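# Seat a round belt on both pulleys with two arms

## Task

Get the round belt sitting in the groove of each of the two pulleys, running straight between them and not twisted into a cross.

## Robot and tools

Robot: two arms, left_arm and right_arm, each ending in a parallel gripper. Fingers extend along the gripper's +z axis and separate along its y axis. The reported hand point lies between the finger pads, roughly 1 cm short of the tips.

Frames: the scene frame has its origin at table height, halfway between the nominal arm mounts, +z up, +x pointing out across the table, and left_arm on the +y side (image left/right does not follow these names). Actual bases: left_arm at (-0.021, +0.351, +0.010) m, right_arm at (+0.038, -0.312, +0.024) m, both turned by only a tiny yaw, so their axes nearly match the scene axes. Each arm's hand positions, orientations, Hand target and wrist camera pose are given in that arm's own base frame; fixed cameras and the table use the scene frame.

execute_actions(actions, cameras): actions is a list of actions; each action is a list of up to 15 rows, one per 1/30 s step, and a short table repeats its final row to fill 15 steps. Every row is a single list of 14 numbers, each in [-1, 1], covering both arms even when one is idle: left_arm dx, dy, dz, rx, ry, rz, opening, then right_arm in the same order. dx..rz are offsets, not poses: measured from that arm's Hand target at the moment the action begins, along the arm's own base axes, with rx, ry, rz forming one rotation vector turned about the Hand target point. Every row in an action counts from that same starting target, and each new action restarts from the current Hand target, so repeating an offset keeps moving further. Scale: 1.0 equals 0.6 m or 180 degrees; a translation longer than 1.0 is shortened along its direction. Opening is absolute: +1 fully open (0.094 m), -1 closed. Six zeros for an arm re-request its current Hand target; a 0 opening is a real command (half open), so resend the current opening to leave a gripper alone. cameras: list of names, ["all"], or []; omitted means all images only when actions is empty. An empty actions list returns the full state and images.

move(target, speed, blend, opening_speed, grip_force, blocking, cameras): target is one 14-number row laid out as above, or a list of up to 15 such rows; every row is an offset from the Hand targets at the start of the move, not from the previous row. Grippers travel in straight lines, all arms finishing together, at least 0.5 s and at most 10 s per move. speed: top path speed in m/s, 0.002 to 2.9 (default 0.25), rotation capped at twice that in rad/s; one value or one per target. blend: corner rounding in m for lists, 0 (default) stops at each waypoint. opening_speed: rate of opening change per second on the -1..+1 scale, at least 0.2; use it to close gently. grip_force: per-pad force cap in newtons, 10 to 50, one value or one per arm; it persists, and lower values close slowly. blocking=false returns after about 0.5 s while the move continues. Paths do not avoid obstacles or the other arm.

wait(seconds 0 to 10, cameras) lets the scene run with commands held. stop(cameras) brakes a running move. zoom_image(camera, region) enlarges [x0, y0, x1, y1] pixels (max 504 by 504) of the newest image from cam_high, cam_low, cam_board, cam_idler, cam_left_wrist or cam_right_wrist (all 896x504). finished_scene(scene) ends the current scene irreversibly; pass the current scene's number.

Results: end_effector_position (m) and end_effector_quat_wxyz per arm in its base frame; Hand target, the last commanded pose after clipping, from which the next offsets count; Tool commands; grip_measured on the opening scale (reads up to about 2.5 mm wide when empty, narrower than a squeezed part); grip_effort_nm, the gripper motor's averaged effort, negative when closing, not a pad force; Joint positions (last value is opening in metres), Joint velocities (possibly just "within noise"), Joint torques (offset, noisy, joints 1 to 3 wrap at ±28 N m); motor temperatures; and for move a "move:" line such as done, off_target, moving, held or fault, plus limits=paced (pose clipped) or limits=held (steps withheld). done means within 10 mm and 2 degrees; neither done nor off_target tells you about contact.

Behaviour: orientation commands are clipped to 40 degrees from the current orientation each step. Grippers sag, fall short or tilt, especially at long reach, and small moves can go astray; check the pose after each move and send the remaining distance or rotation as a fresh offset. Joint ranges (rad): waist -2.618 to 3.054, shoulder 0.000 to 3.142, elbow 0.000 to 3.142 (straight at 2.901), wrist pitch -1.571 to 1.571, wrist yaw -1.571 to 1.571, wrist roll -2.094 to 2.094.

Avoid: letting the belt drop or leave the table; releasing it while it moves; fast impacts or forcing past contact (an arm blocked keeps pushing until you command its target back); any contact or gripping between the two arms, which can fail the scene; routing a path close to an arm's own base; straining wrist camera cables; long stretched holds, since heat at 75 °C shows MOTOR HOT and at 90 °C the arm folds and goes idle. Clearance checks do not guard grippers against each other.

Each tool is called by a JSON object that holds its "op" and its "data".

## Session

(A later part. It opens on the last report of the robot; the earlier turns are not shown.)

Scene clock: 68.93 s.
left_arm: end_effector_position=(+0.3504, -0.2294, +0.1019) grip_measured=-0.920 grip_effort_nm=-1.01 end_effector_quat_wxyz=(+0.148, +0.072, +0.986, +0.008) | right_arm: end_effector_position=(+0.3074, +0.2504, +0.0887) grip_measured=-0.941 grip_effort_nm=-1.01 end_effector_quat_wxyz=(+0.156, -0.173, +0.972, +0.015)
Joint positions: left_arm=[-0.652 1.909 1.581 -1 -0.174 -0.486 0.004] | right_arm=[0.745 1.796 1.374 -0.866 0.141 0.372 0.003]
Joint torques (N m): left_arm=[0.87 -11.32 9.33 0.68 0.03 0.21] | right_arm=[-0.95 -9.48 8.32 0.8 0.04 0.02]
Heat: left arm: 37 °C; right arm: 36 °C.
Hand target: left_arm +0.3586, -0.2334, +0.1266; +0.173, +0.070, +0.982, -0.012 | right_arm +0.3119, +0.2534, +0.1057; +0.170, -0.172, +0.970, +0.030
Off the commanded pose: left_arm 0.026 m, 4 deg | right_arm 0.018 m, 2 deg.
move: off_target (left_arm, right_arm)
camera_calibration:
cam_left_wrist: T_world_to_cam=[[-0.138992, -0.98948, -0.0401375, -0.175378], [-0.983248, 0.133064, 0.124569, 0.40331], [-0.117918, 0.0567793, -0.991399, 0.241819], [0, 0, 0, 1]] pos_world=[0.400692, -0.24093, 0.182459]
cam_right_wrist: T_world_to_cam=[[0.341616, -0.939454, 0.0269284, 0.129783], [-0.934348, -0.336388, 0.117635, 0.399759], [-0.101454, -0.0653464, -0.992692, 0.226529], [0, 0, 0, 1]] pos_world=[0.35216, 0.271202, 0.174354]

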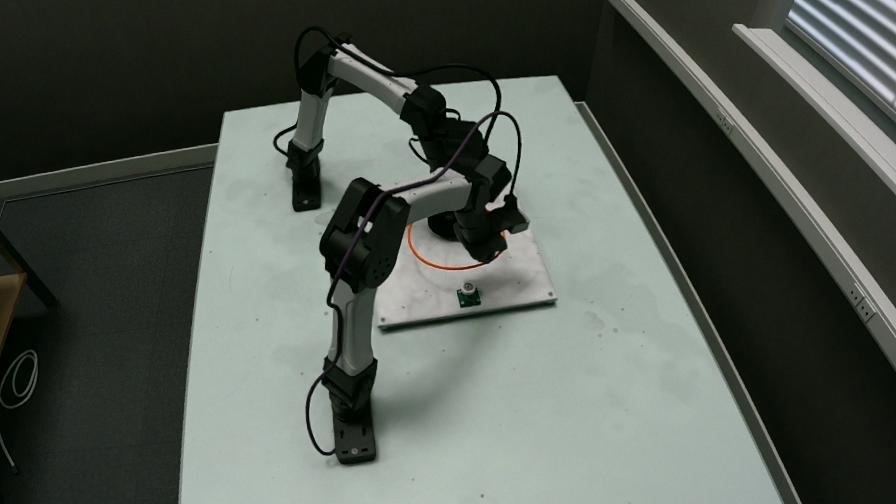

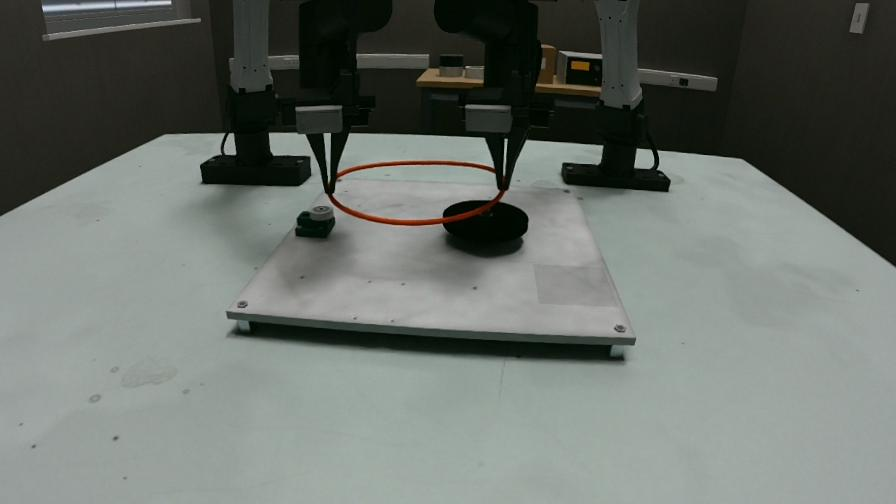

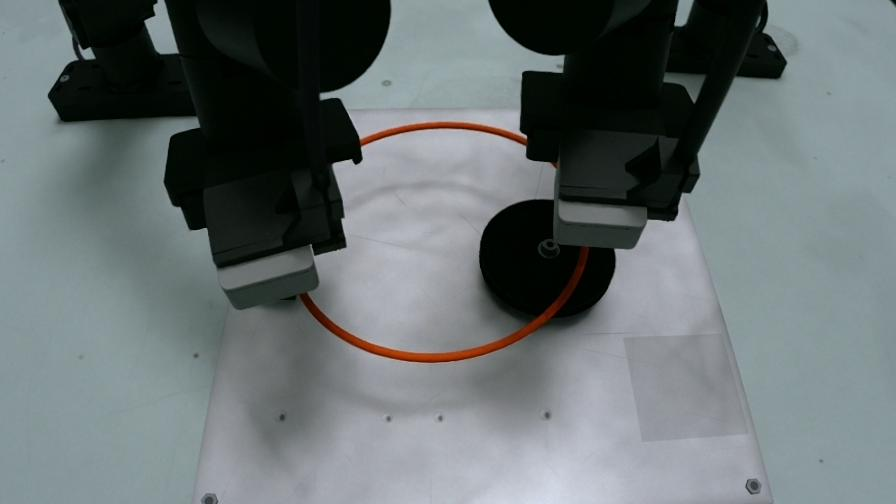

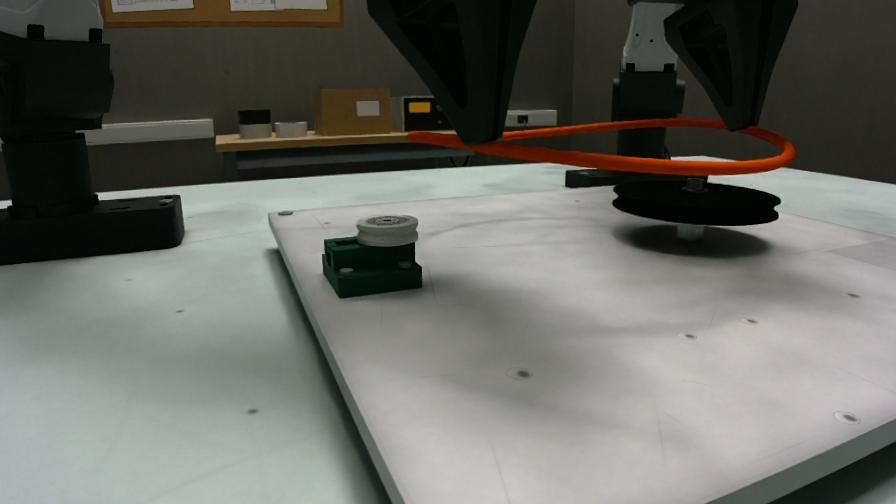

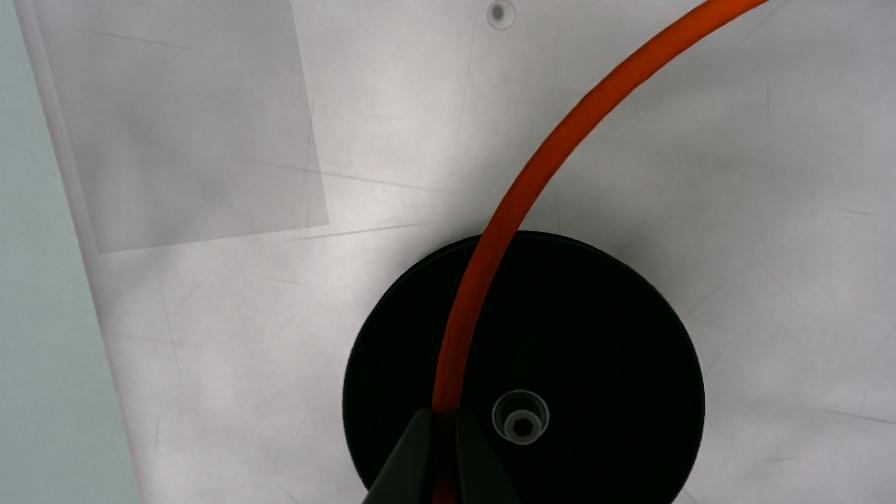

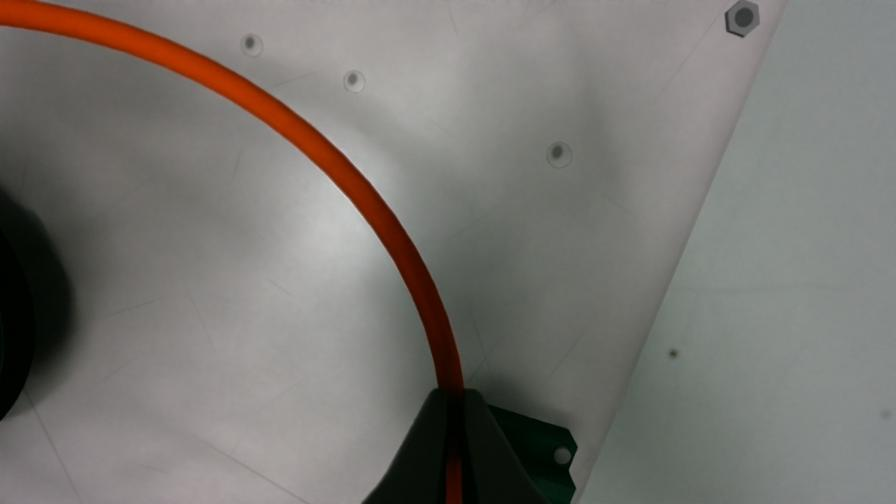

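{"op": "move", "data": {"target": [0.0032,0.0757,-0.0693,0,0,0,-1,0.0018,0.0643,-0.0595,0,0,0,-1], "cameras": ["cam_idler","cam_low","cam_board","cam_left_wrist","cam_right_wrist"], "speed": 0.08}}

Scene clock: 72.70 s.
left_arm: end_effector_position=(+0.3574, -0.1880, +0.0708) grip_measured=-0.920 grip_effort_nm=-1.01 end_effector_quat_wxyz=(+0.152, +0.070, +0.986, +0.001) | right_arm: end_effector_position=(+0.3053, +0.2844, +0.0653) grip_measured=-0.941 grip_effort_nm=-1.01 end_effector_quat_wxyz=(+0.156, -0.177, +0.971, +0.026)
Joint positions: left_arm=[-0.544 1.846 1.368 -0.82 -0.139 -0.384 0.004] | right_arm=[0.809 1.889 1.398 -0.793 0.141 0.428 0.003]
Joint torques (N m): left_arm=[0.8 -11.59 5.19 0.94 0.04 0.21] | right_arm=[0.2 -7.27 8.59 1.03 0.34 0.22]
Motor temperatures (°C): left_arm=[27 38 34 33 25 25 28] | right_arm=[26 36 33 30 24 27 26]
Heat: left arm: 38 °C; right arm: 36 °C.
Hand target: left_arm +0.3605, -0.1880, +0.0850; +0.173, +0.070, +0.982, -0.012 | right_arm +0.3130, +0.2920, +0.0700; +0.170, -0.171, +0.970, +0.030
Off the commanded pose: left_arm 0.015 m, 3 deg | right_arm 0.012 m, 2 deg.
move: off_target (left_arm, right_arm)
camera_calibration:
cam_left_wrist: T_world_to_cam=[[-0.137017, -0.990213, -0.0265568, -0.136403], [-0.984342, 0.133105, 0.115563, 0.409567], [-0.110898, 0.0419751, -0.992945, 0.204159], [0, 0, 0, 1]] pos_world=[0.407105, -0.198153, 0.151765]
cam_right_wrist: T_world_to_cam=[[0.351433, -0.936178, 0.00806012, 0.160392], [-0.930485, -0.348318, 0.113458, 0.414573], [-0.103409, -0.0473726, -0.99351, 0.200808], [0, 0, 0, 1]] pos_world=[0.350152, 0.304071, 0.151176]
Images, in order (width x height): cam_low 896x504, cam_board 896x504, cam_idler 896x504, cam_left_wrist 896x504, cam_right_wrist 896x504.

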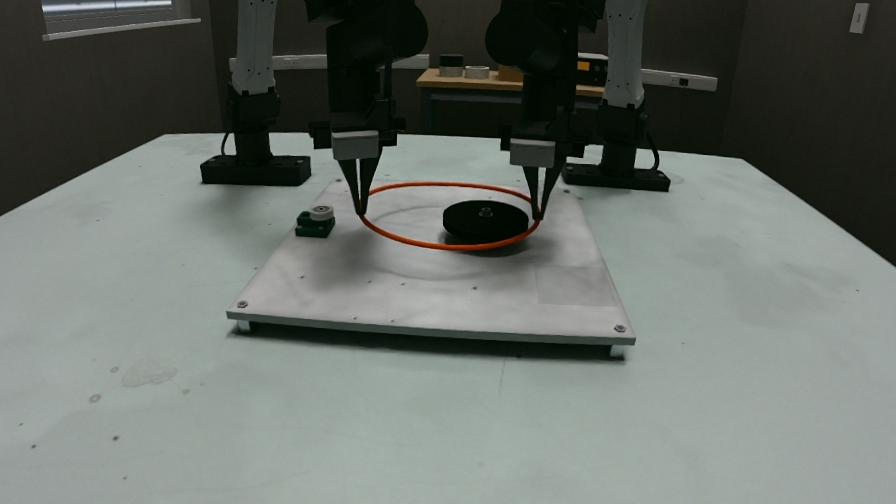

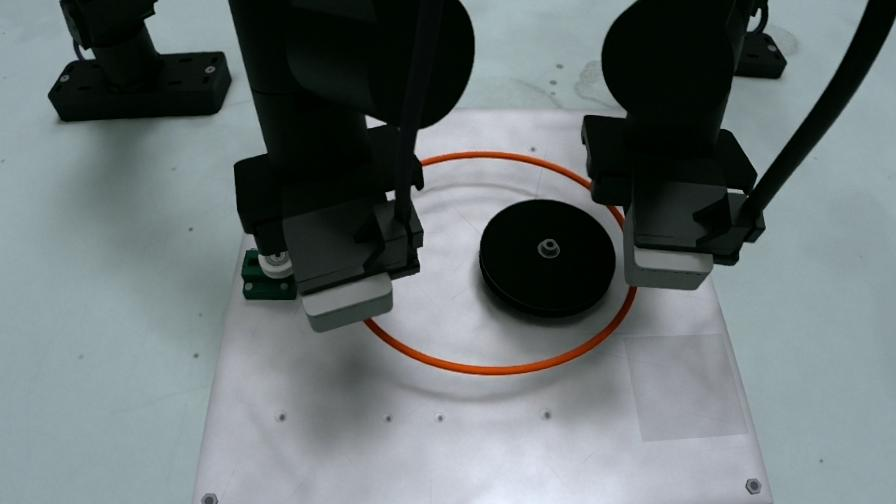

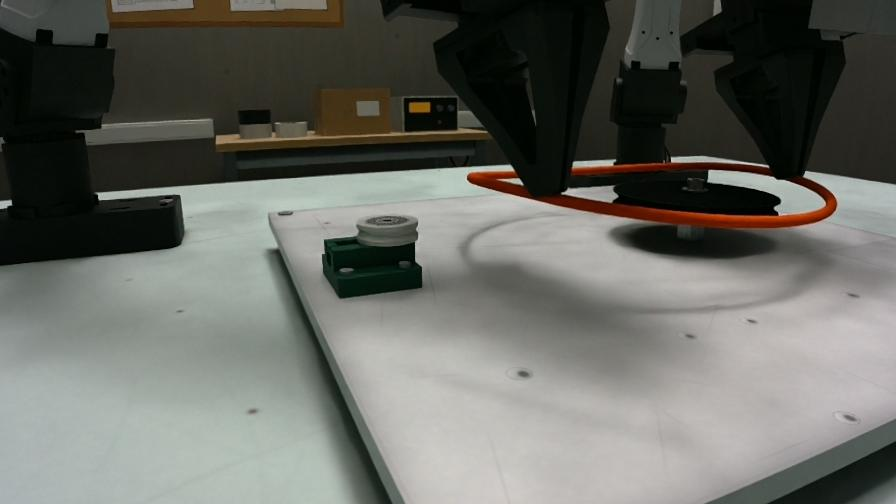

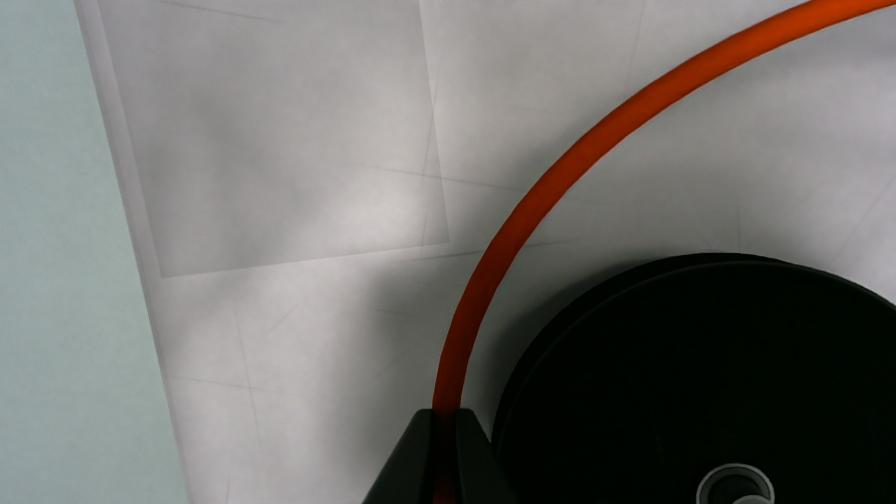

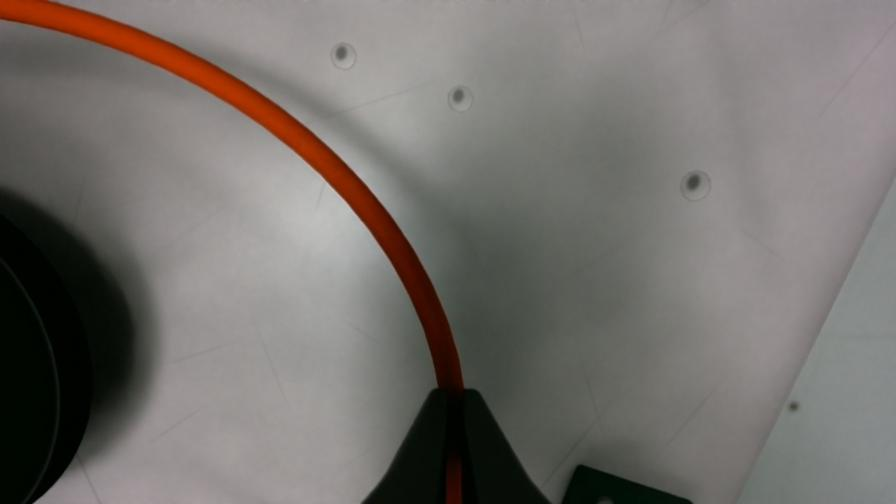

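{"op": "move", "data": {"target": [0.0417,-0.0283,-0.003,0,0,-0.15,-1,-0.0117,-0.07,0.0367,0,0,0.14,-1], "cameras": ["cam_idler","cam_low","cam_board","cam_left_wrist","cam_right_wrist"], "speed": 0.08}}

Scene clock: 79.03 s.
left_arm: end_effector_position=(+0.3742, -0.2012, +0.0735) grip_measured=-0.920 grip_effort_nm=-1.01 end_effector_quat_wxyz=(+0.149, +0.294, +0.943, -0.045) | right_arm: end_effector_position=(+0.3107, +0.2537, +0.0865) grip_measured=-0.942 grip_effort_nm=-1.01 end_effector_quat_wxyz=(+0.159, -0.376, +0.911, +0.060)
Joint positions: left_arm=[-0.479 1.889 1.43 -0.8 0.036 0.119 0.004] | right_arm=[0.673 1.767 1.317 -0.781 -0.026 -0.105 0.003]
Joint torques (N m): left_arm=[0.99 -7.82 9.43 0.87 0.23 0.31] | right_arm=[-0.83 -9.83 5.42 0.92 -0.12 0.04]
Heat: left arm: 40 °C; right arm: 37 °C.
Hand target: left_arm +0.3854, -0.2051, +0.0831; +0.165, +0.297, +0.939, -0.052 | right_arm +0.3059, +0.2500, +0.0920; +0.159, -0.379, +0.909, +0.067
Off the commanded pose: left_arm 0.015 m, 2 deg | right_arm 0.008 m, 1 deg.
move: off_target (left_arm)
camera_calibration:
cam_left_wrist: T_world_to_cam=[[-0.56732, -0.823476, -0.00594395, 0.045991], [-0.819184, 0.563596, 0.106292, 0.453107], [-0.0841786, 0.0651706, -0.994317, 0.204121], [0, 0, 0, 1]] pos_world=[0.414452, -0.230799, 0.155073]
cam_right_wrist: T_world_to_cam=[[0.703766, -0.7103, 0.0136642, -0.0377229], [-0.708347, -0.700098, 0.0900462, 0.428633], [-0.0543936, -0.0730504, -0.995844, 0.212447], [0, 0, 0, 1]] pos_world=[0.341724, 0.28881, 0.173483]
Images, in order (width x height): cam_low 896x504, cam_board 896x504, cam_idler 896x504, cam_left_wrist 896x504, cam_right_wrist 896x504.

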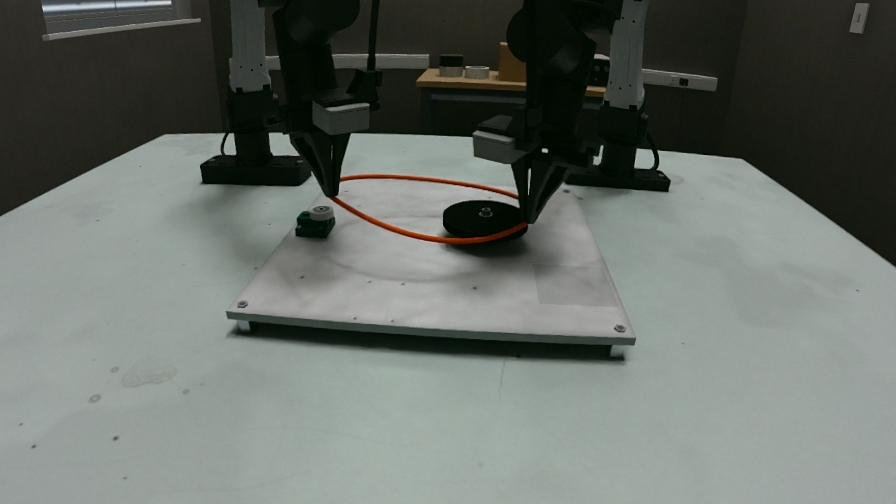

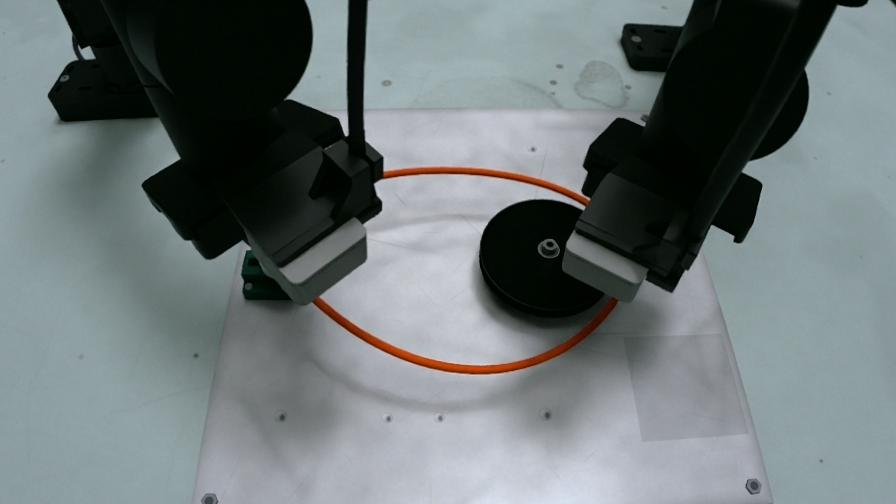

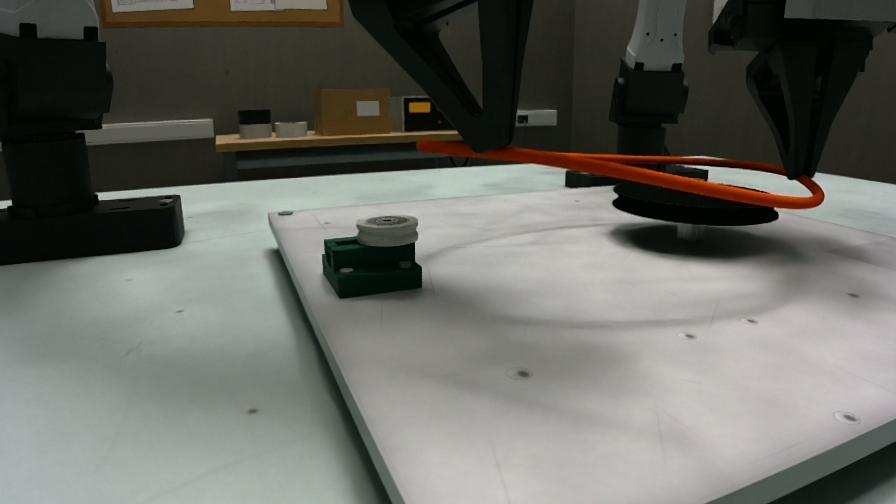

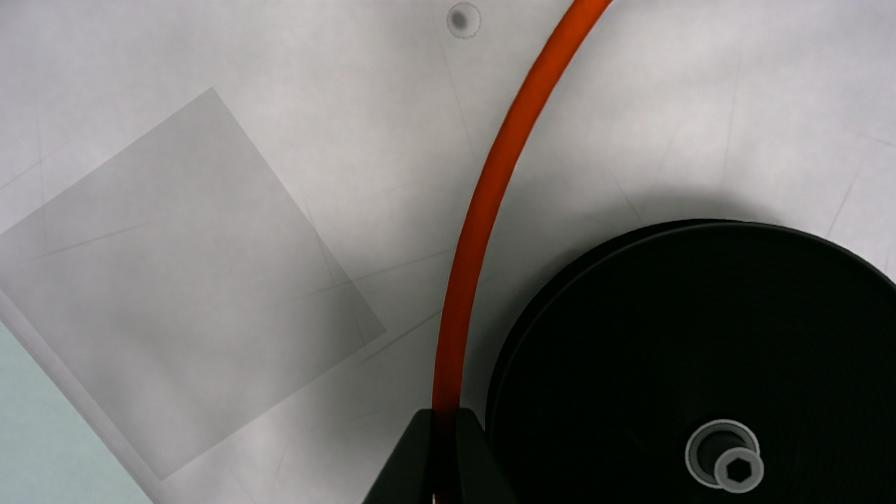

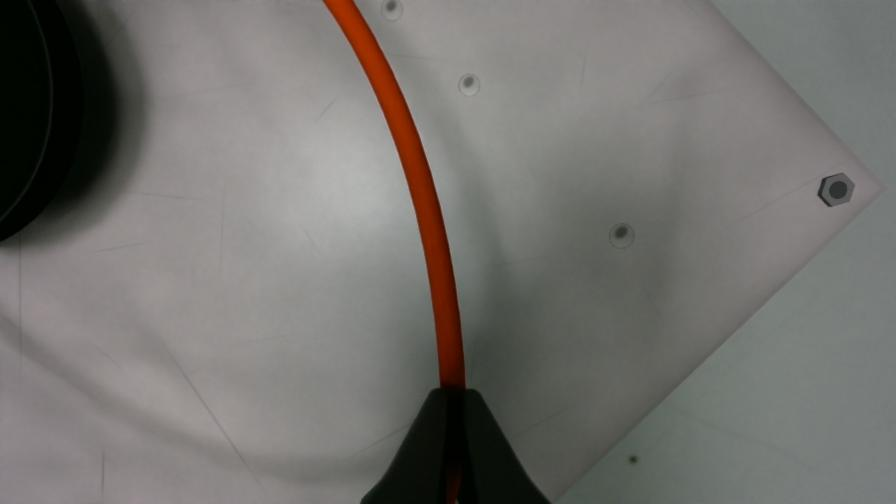

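{"op": "move", "data": {"target": [0.0077,0.0252,-0.0618,0,0,0,-1,0,0.0167,-0.0333,0,0,0,-1], "cameras": ["cam_idler","cam_low","cam_board","cam_left_wrist"], "speed": 0.06}}

{"op": "zoom_image", "data": {"camera": "cam_idler", "region": [580, 100, 880, 280]}}

{"op": "zoom_image", "data": {"camera": "cam_board", "region": [380, 120, 700, 400]}}

Scene clock: 81.70 s.
left_arm: end_effector_position=(+0.3875, -0.1914, +0.0496) grip_measured=-0.920 grip_effort_nm=-1.01 end_effector_quat_wxyz=(+0.162, +0.294, +0.941, -0.049) | right_arm: end_effector_position=(+0.3095, +0.2587, +0.0798) grip_measured=-0.942 grip_effort_nm=-1.01 end_effector_quat_wxyz=(+0.167, -0.379, +0.908, +0.064)
Joint positions: left_arm=[-0.437 1.921 1.367 -0.681 0.053 0.159 0.004] | right_arm=[0.685 1.767 1.284 -0.729 -0.026 -0.1 0.003]
Joint torques (N m): left_arm=[1.03 -8.13 5.27 1.11 0.19 0.28] | right_arm=[0.17 -6.37 5.45 1.21 -0.1 0.12]
Heat: left arm: 40 °C; right arm: 37 °C.
Hand target: left_arm +0.3902, -0.1899, +0.0461; +0.165, +0.297, +0.939, -0.052 | right_arm +0.3059, +0.2601, +0.0721; +0.159, -0.379, +0.909, +0.067
Off the commanded pose: left_arm 0.005 m, 1 deg | right_arm 0.009 m, 1 deg.
move: done
camera_calibration:
cam_left_wrist: T_world_to_cam=[[-0.568721, -0.822511, -0.005669, 0.0620709], [-0.820124, 0.566516, 0.0803449, 0.463225], [-0.062873, 0.0503431, -0.996751, 0.169901], [0, 0, 0, 1]] pos_world=[0.425886, -0.219924, 0.132483]
Images, in order (width x height): cam_low 896x504, cam_board 896x504, cam_idler 896x504, cam_left_wrist 896x504.

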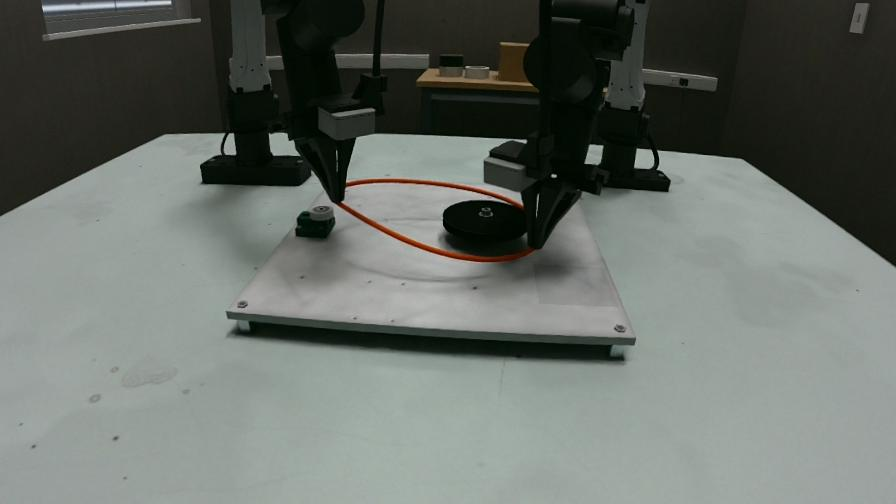

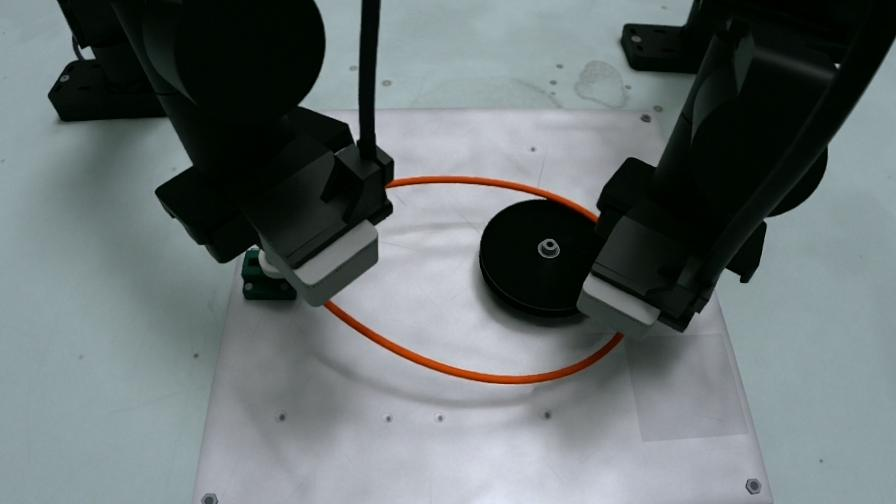

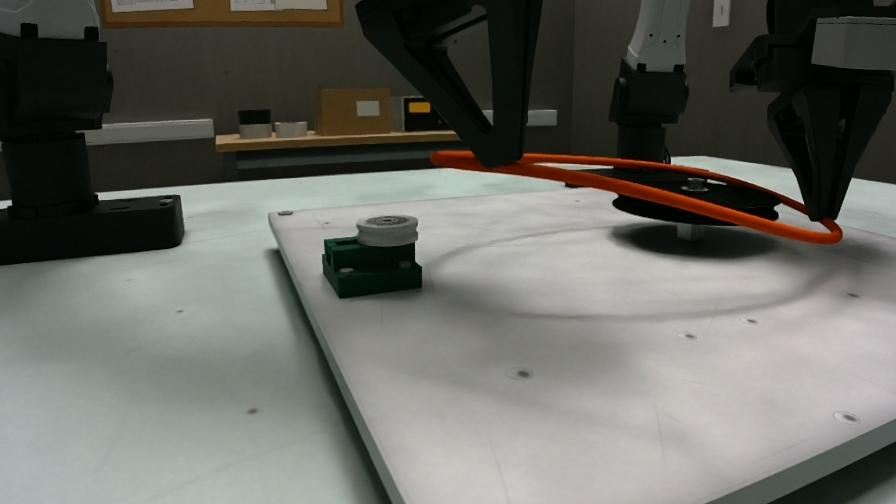

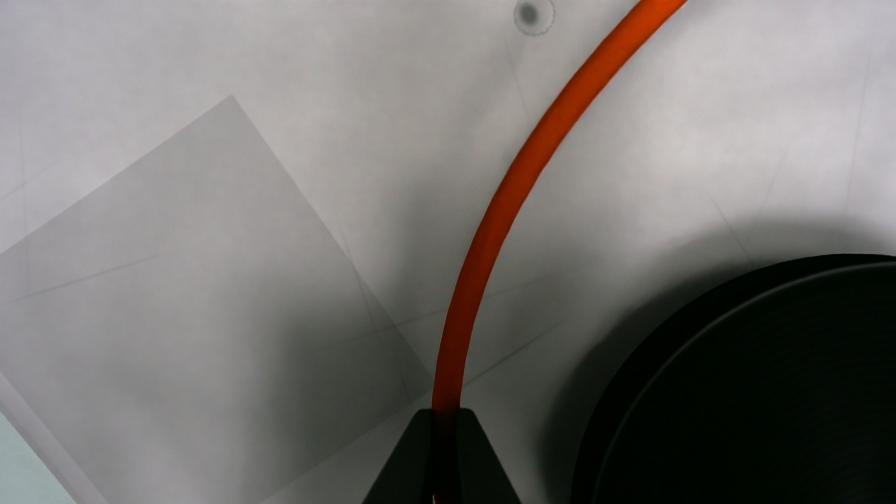

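Scaled by 1.680 from the camera's 896x504 image, which has a finer 1280x720 frame.

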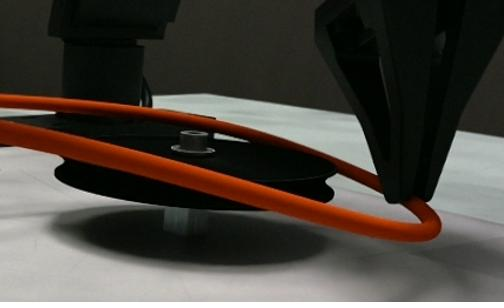

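Scaled by 1.575 from the camera's 896x504 image, which has a finer 1280x720 frame.

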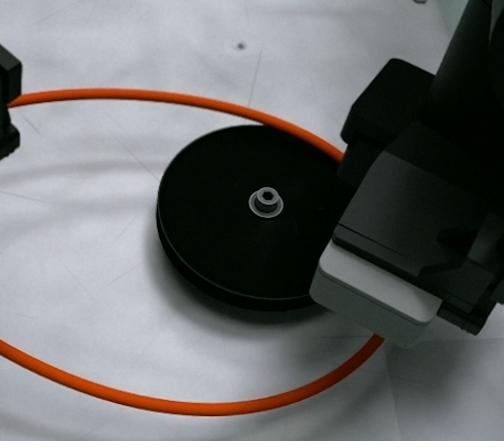

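{"op": "move", "data": {"target": [-0.022,0.007,0,0,0,0.07,-1,-0.028,0,-0.02,0,0,-0.03,-1], "cameras": ["cam_idler","cam_low","cam_board"], "speed": 0.06}}

{"op": "zoom_image", "data": {"camera": "cam_idler", "region": [580, 100, 880, 280]}}

{"op": "zoom_image", "data": {"camera": "cam_board", "region": [380, 120, 700, 400]}}

{"op": "zoom_image", "data": {"camera": "cam_low", "region": [320, 150, 600, 290]}}

Scene clock: 85.03 s.
left_arm: end_effector_position=(+0.3746, -0.1874, +0.0337) grip_measured=-0.920 grip_effort_nm=-1.01 end_effector_quat_wxyz=(+0.149, +0.199, +0.968, -0.041) | right_arm: end_effector_position=(+0.2896, +0.2618, +0.0556) grip_measured=-0.942 grip_effort_nm=-1.01 end_effector_quat_wxyz=(+0.152, -0.338, +0.926, +0.064)
Joint positions: left_arm=[-0.463 1.913 1.298 -0.647 0.002 -0.059 0.004] | right_arm=[0.733 1.767 1.194 -0.668 -0.005 0.033 0.003]
Joint torques (N m): left_arm=[-0.39 -11.6 4.89 0.95 -0.24 -0.04] | right_arm=[0.03 -9.1 5.2 1.12 0.24 0.18]
Heat: left arm: 40 °C; right arm: 37 °C.
Hand target: left_arm +0.3768, -0.1857, +0.0461; +0.170, +0.193, +0.966, -0.034 | right_arm +0.2892, +0.2600, +0.0601; +0.162, -0.336, +0.926, +0.059
Off the commanded pose: left_arm 0.013 m, 3 deg | right_arm 0.005 m, 1 deg.
move: off_target (left_arm)
Images, in order (width x height): cam_low 896x504, cam_board 896x504, cam_idler 896x504.

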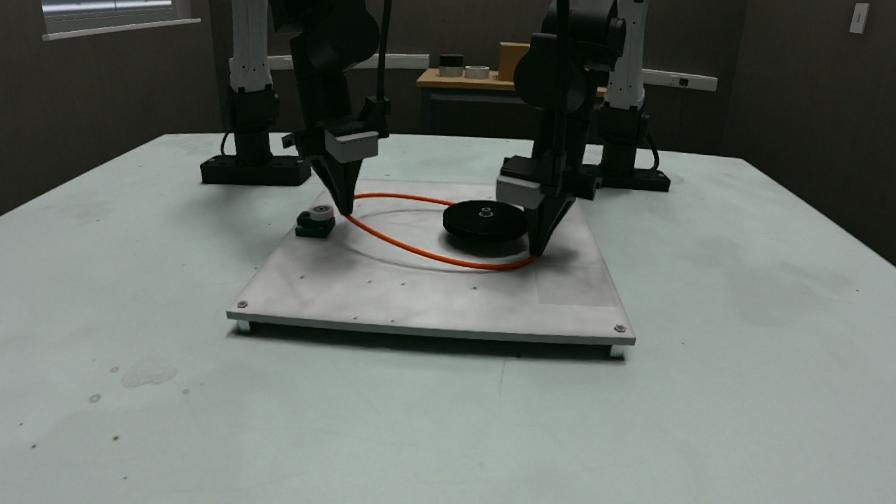

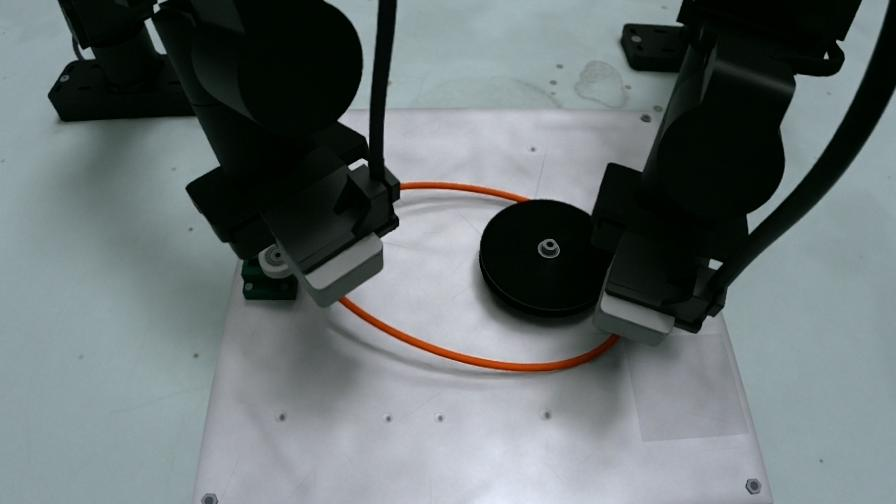

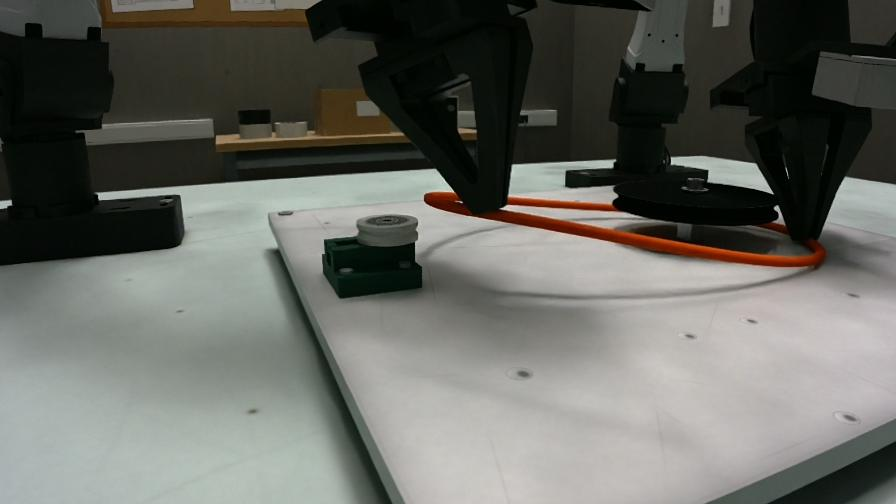

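Scaled by 1.680 from the camera's 896x504 image, which has a finer 1280x720 frame.

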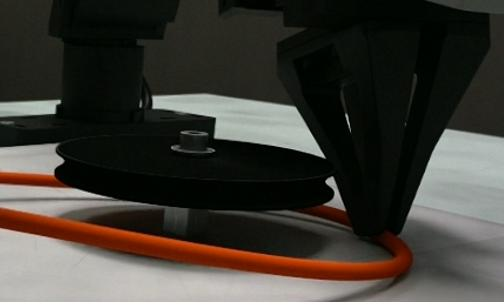

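Scaled by 1.575 from the camera's 896x504 image, which has a finer 1280x720 frame.

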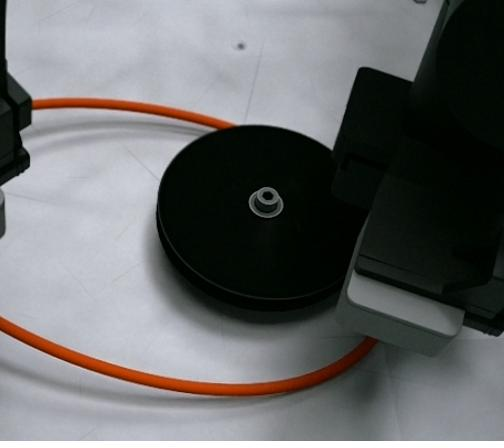

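Scaled by 1.800 from the camera's 896x504 image, which has a finer 1280x720 frame.

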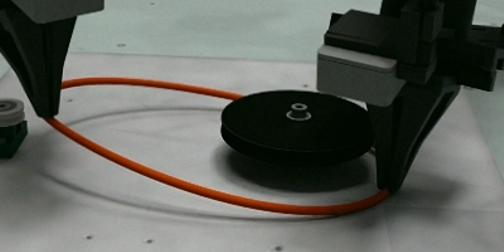

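{"op": "move", "data": {"target": [-0.028,0.0045,0.033,0,0,0.03,-1,-0.02,0.01,0,0,0,0,-1], "cameras": ["cam_idler","cam_low","cam_board"], "speed": 0.06}}

{"op": "zoom_image", "data": {"camera": "cam_idler", "region": [580, 100, 880, 280]}}

{"op": "zoom_image", "data": {"camera": "cam_board", "region": [380, 120, 700, 400]}}

{"op": "zoom_image", "data": {"camera": "cam_low", "region": [320, 150, 600, 290]}}

Scene clock: 87.57 s.
left_arm: end_effector_position=(+0.3605, -0.1852, +0.0542) grip_measured=-0.920 grip_effort_nm=-1.01 end_effector_quat_wxyz=(+0.155, +0.153, +0.976, -0.031) | right_arm: end_effector_position=(+0.2774, +0.2674, +0.0536) grip_measured=-0.942 grip_effort_nm=-1.01 end_effector_quat_wxyz=(+0.149, -0.338, +0.927, +0.061)
Joint positions: left_arm=[-0.493 1.835 1.278 -0.7 -0.043 -0.176 0.004] | right_arm=[0.772 1.756 1.175 -0.665 0.01 0.07 0.003]
Joint torques (N m): left_arm=[-0.46 -11.06 5.2 0.86 -0.23 -0.04] | right_arm=[0.34 -9.43 5.11 1.08 0.25 0.18]
Heat: left arm: 41 °C; right arm: 37 °C.
Hand target: left_arm +0.3601, -0.1830, +0.0658; +0.171, +0.147, +0.974, -0.026 | right_arm +0.2771, +0.2661, +0.0600; +0.162, -0.336, +0.926, +0.059
Off the commanded pose: left_arm 0.012 m, 2 deg | right_arm 0.007 m, 2 deg.
move: off_target (left_arm)
Images, in order (width x height): cam_low 896x504, cam_board 896x504, cam_idler 896x504.

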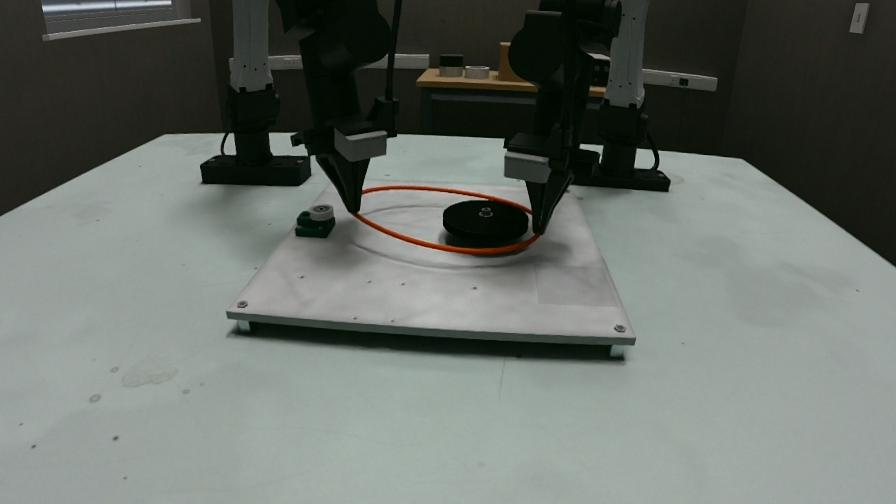

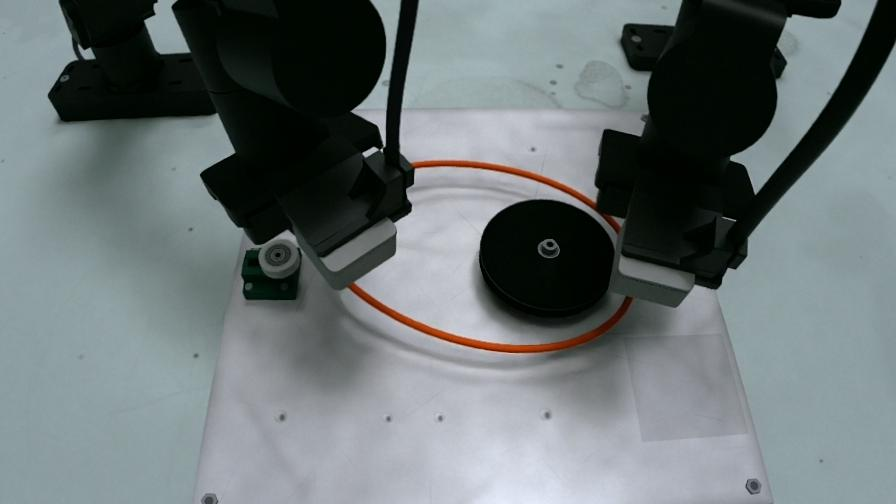

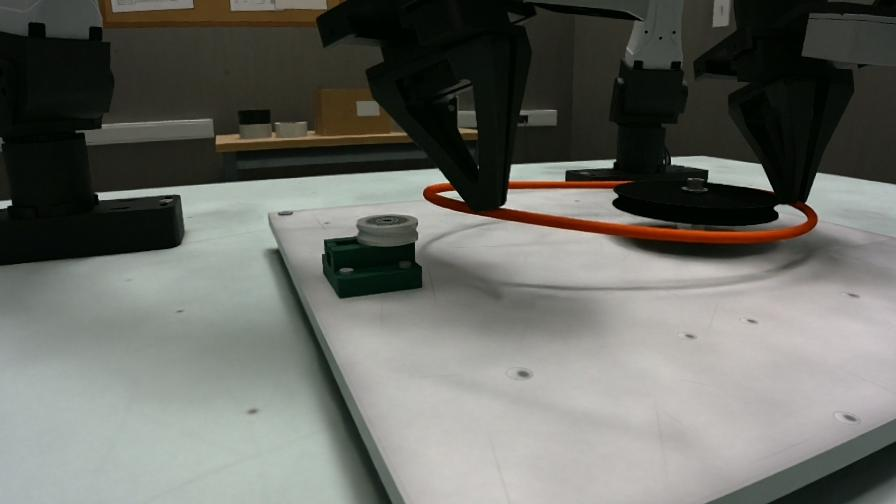

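Scaled by 1.680 from the camera's 896x504 image, which has a finer 1280x720 frame.

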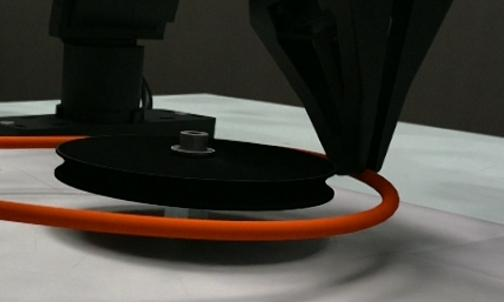

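Scaled by 1.575 from the camera's 896x504 image, which has a finer 1280x720 frame.

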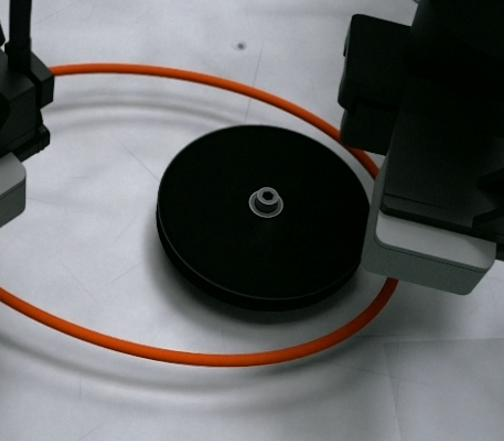

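Scaled by 1.800 from the camera's 896x504 image, which has a finer 1280x720 frame.

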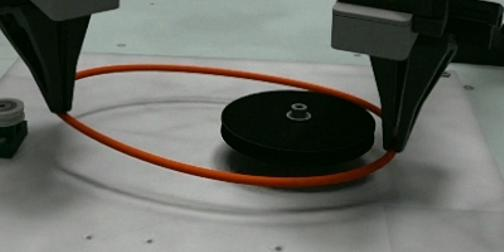

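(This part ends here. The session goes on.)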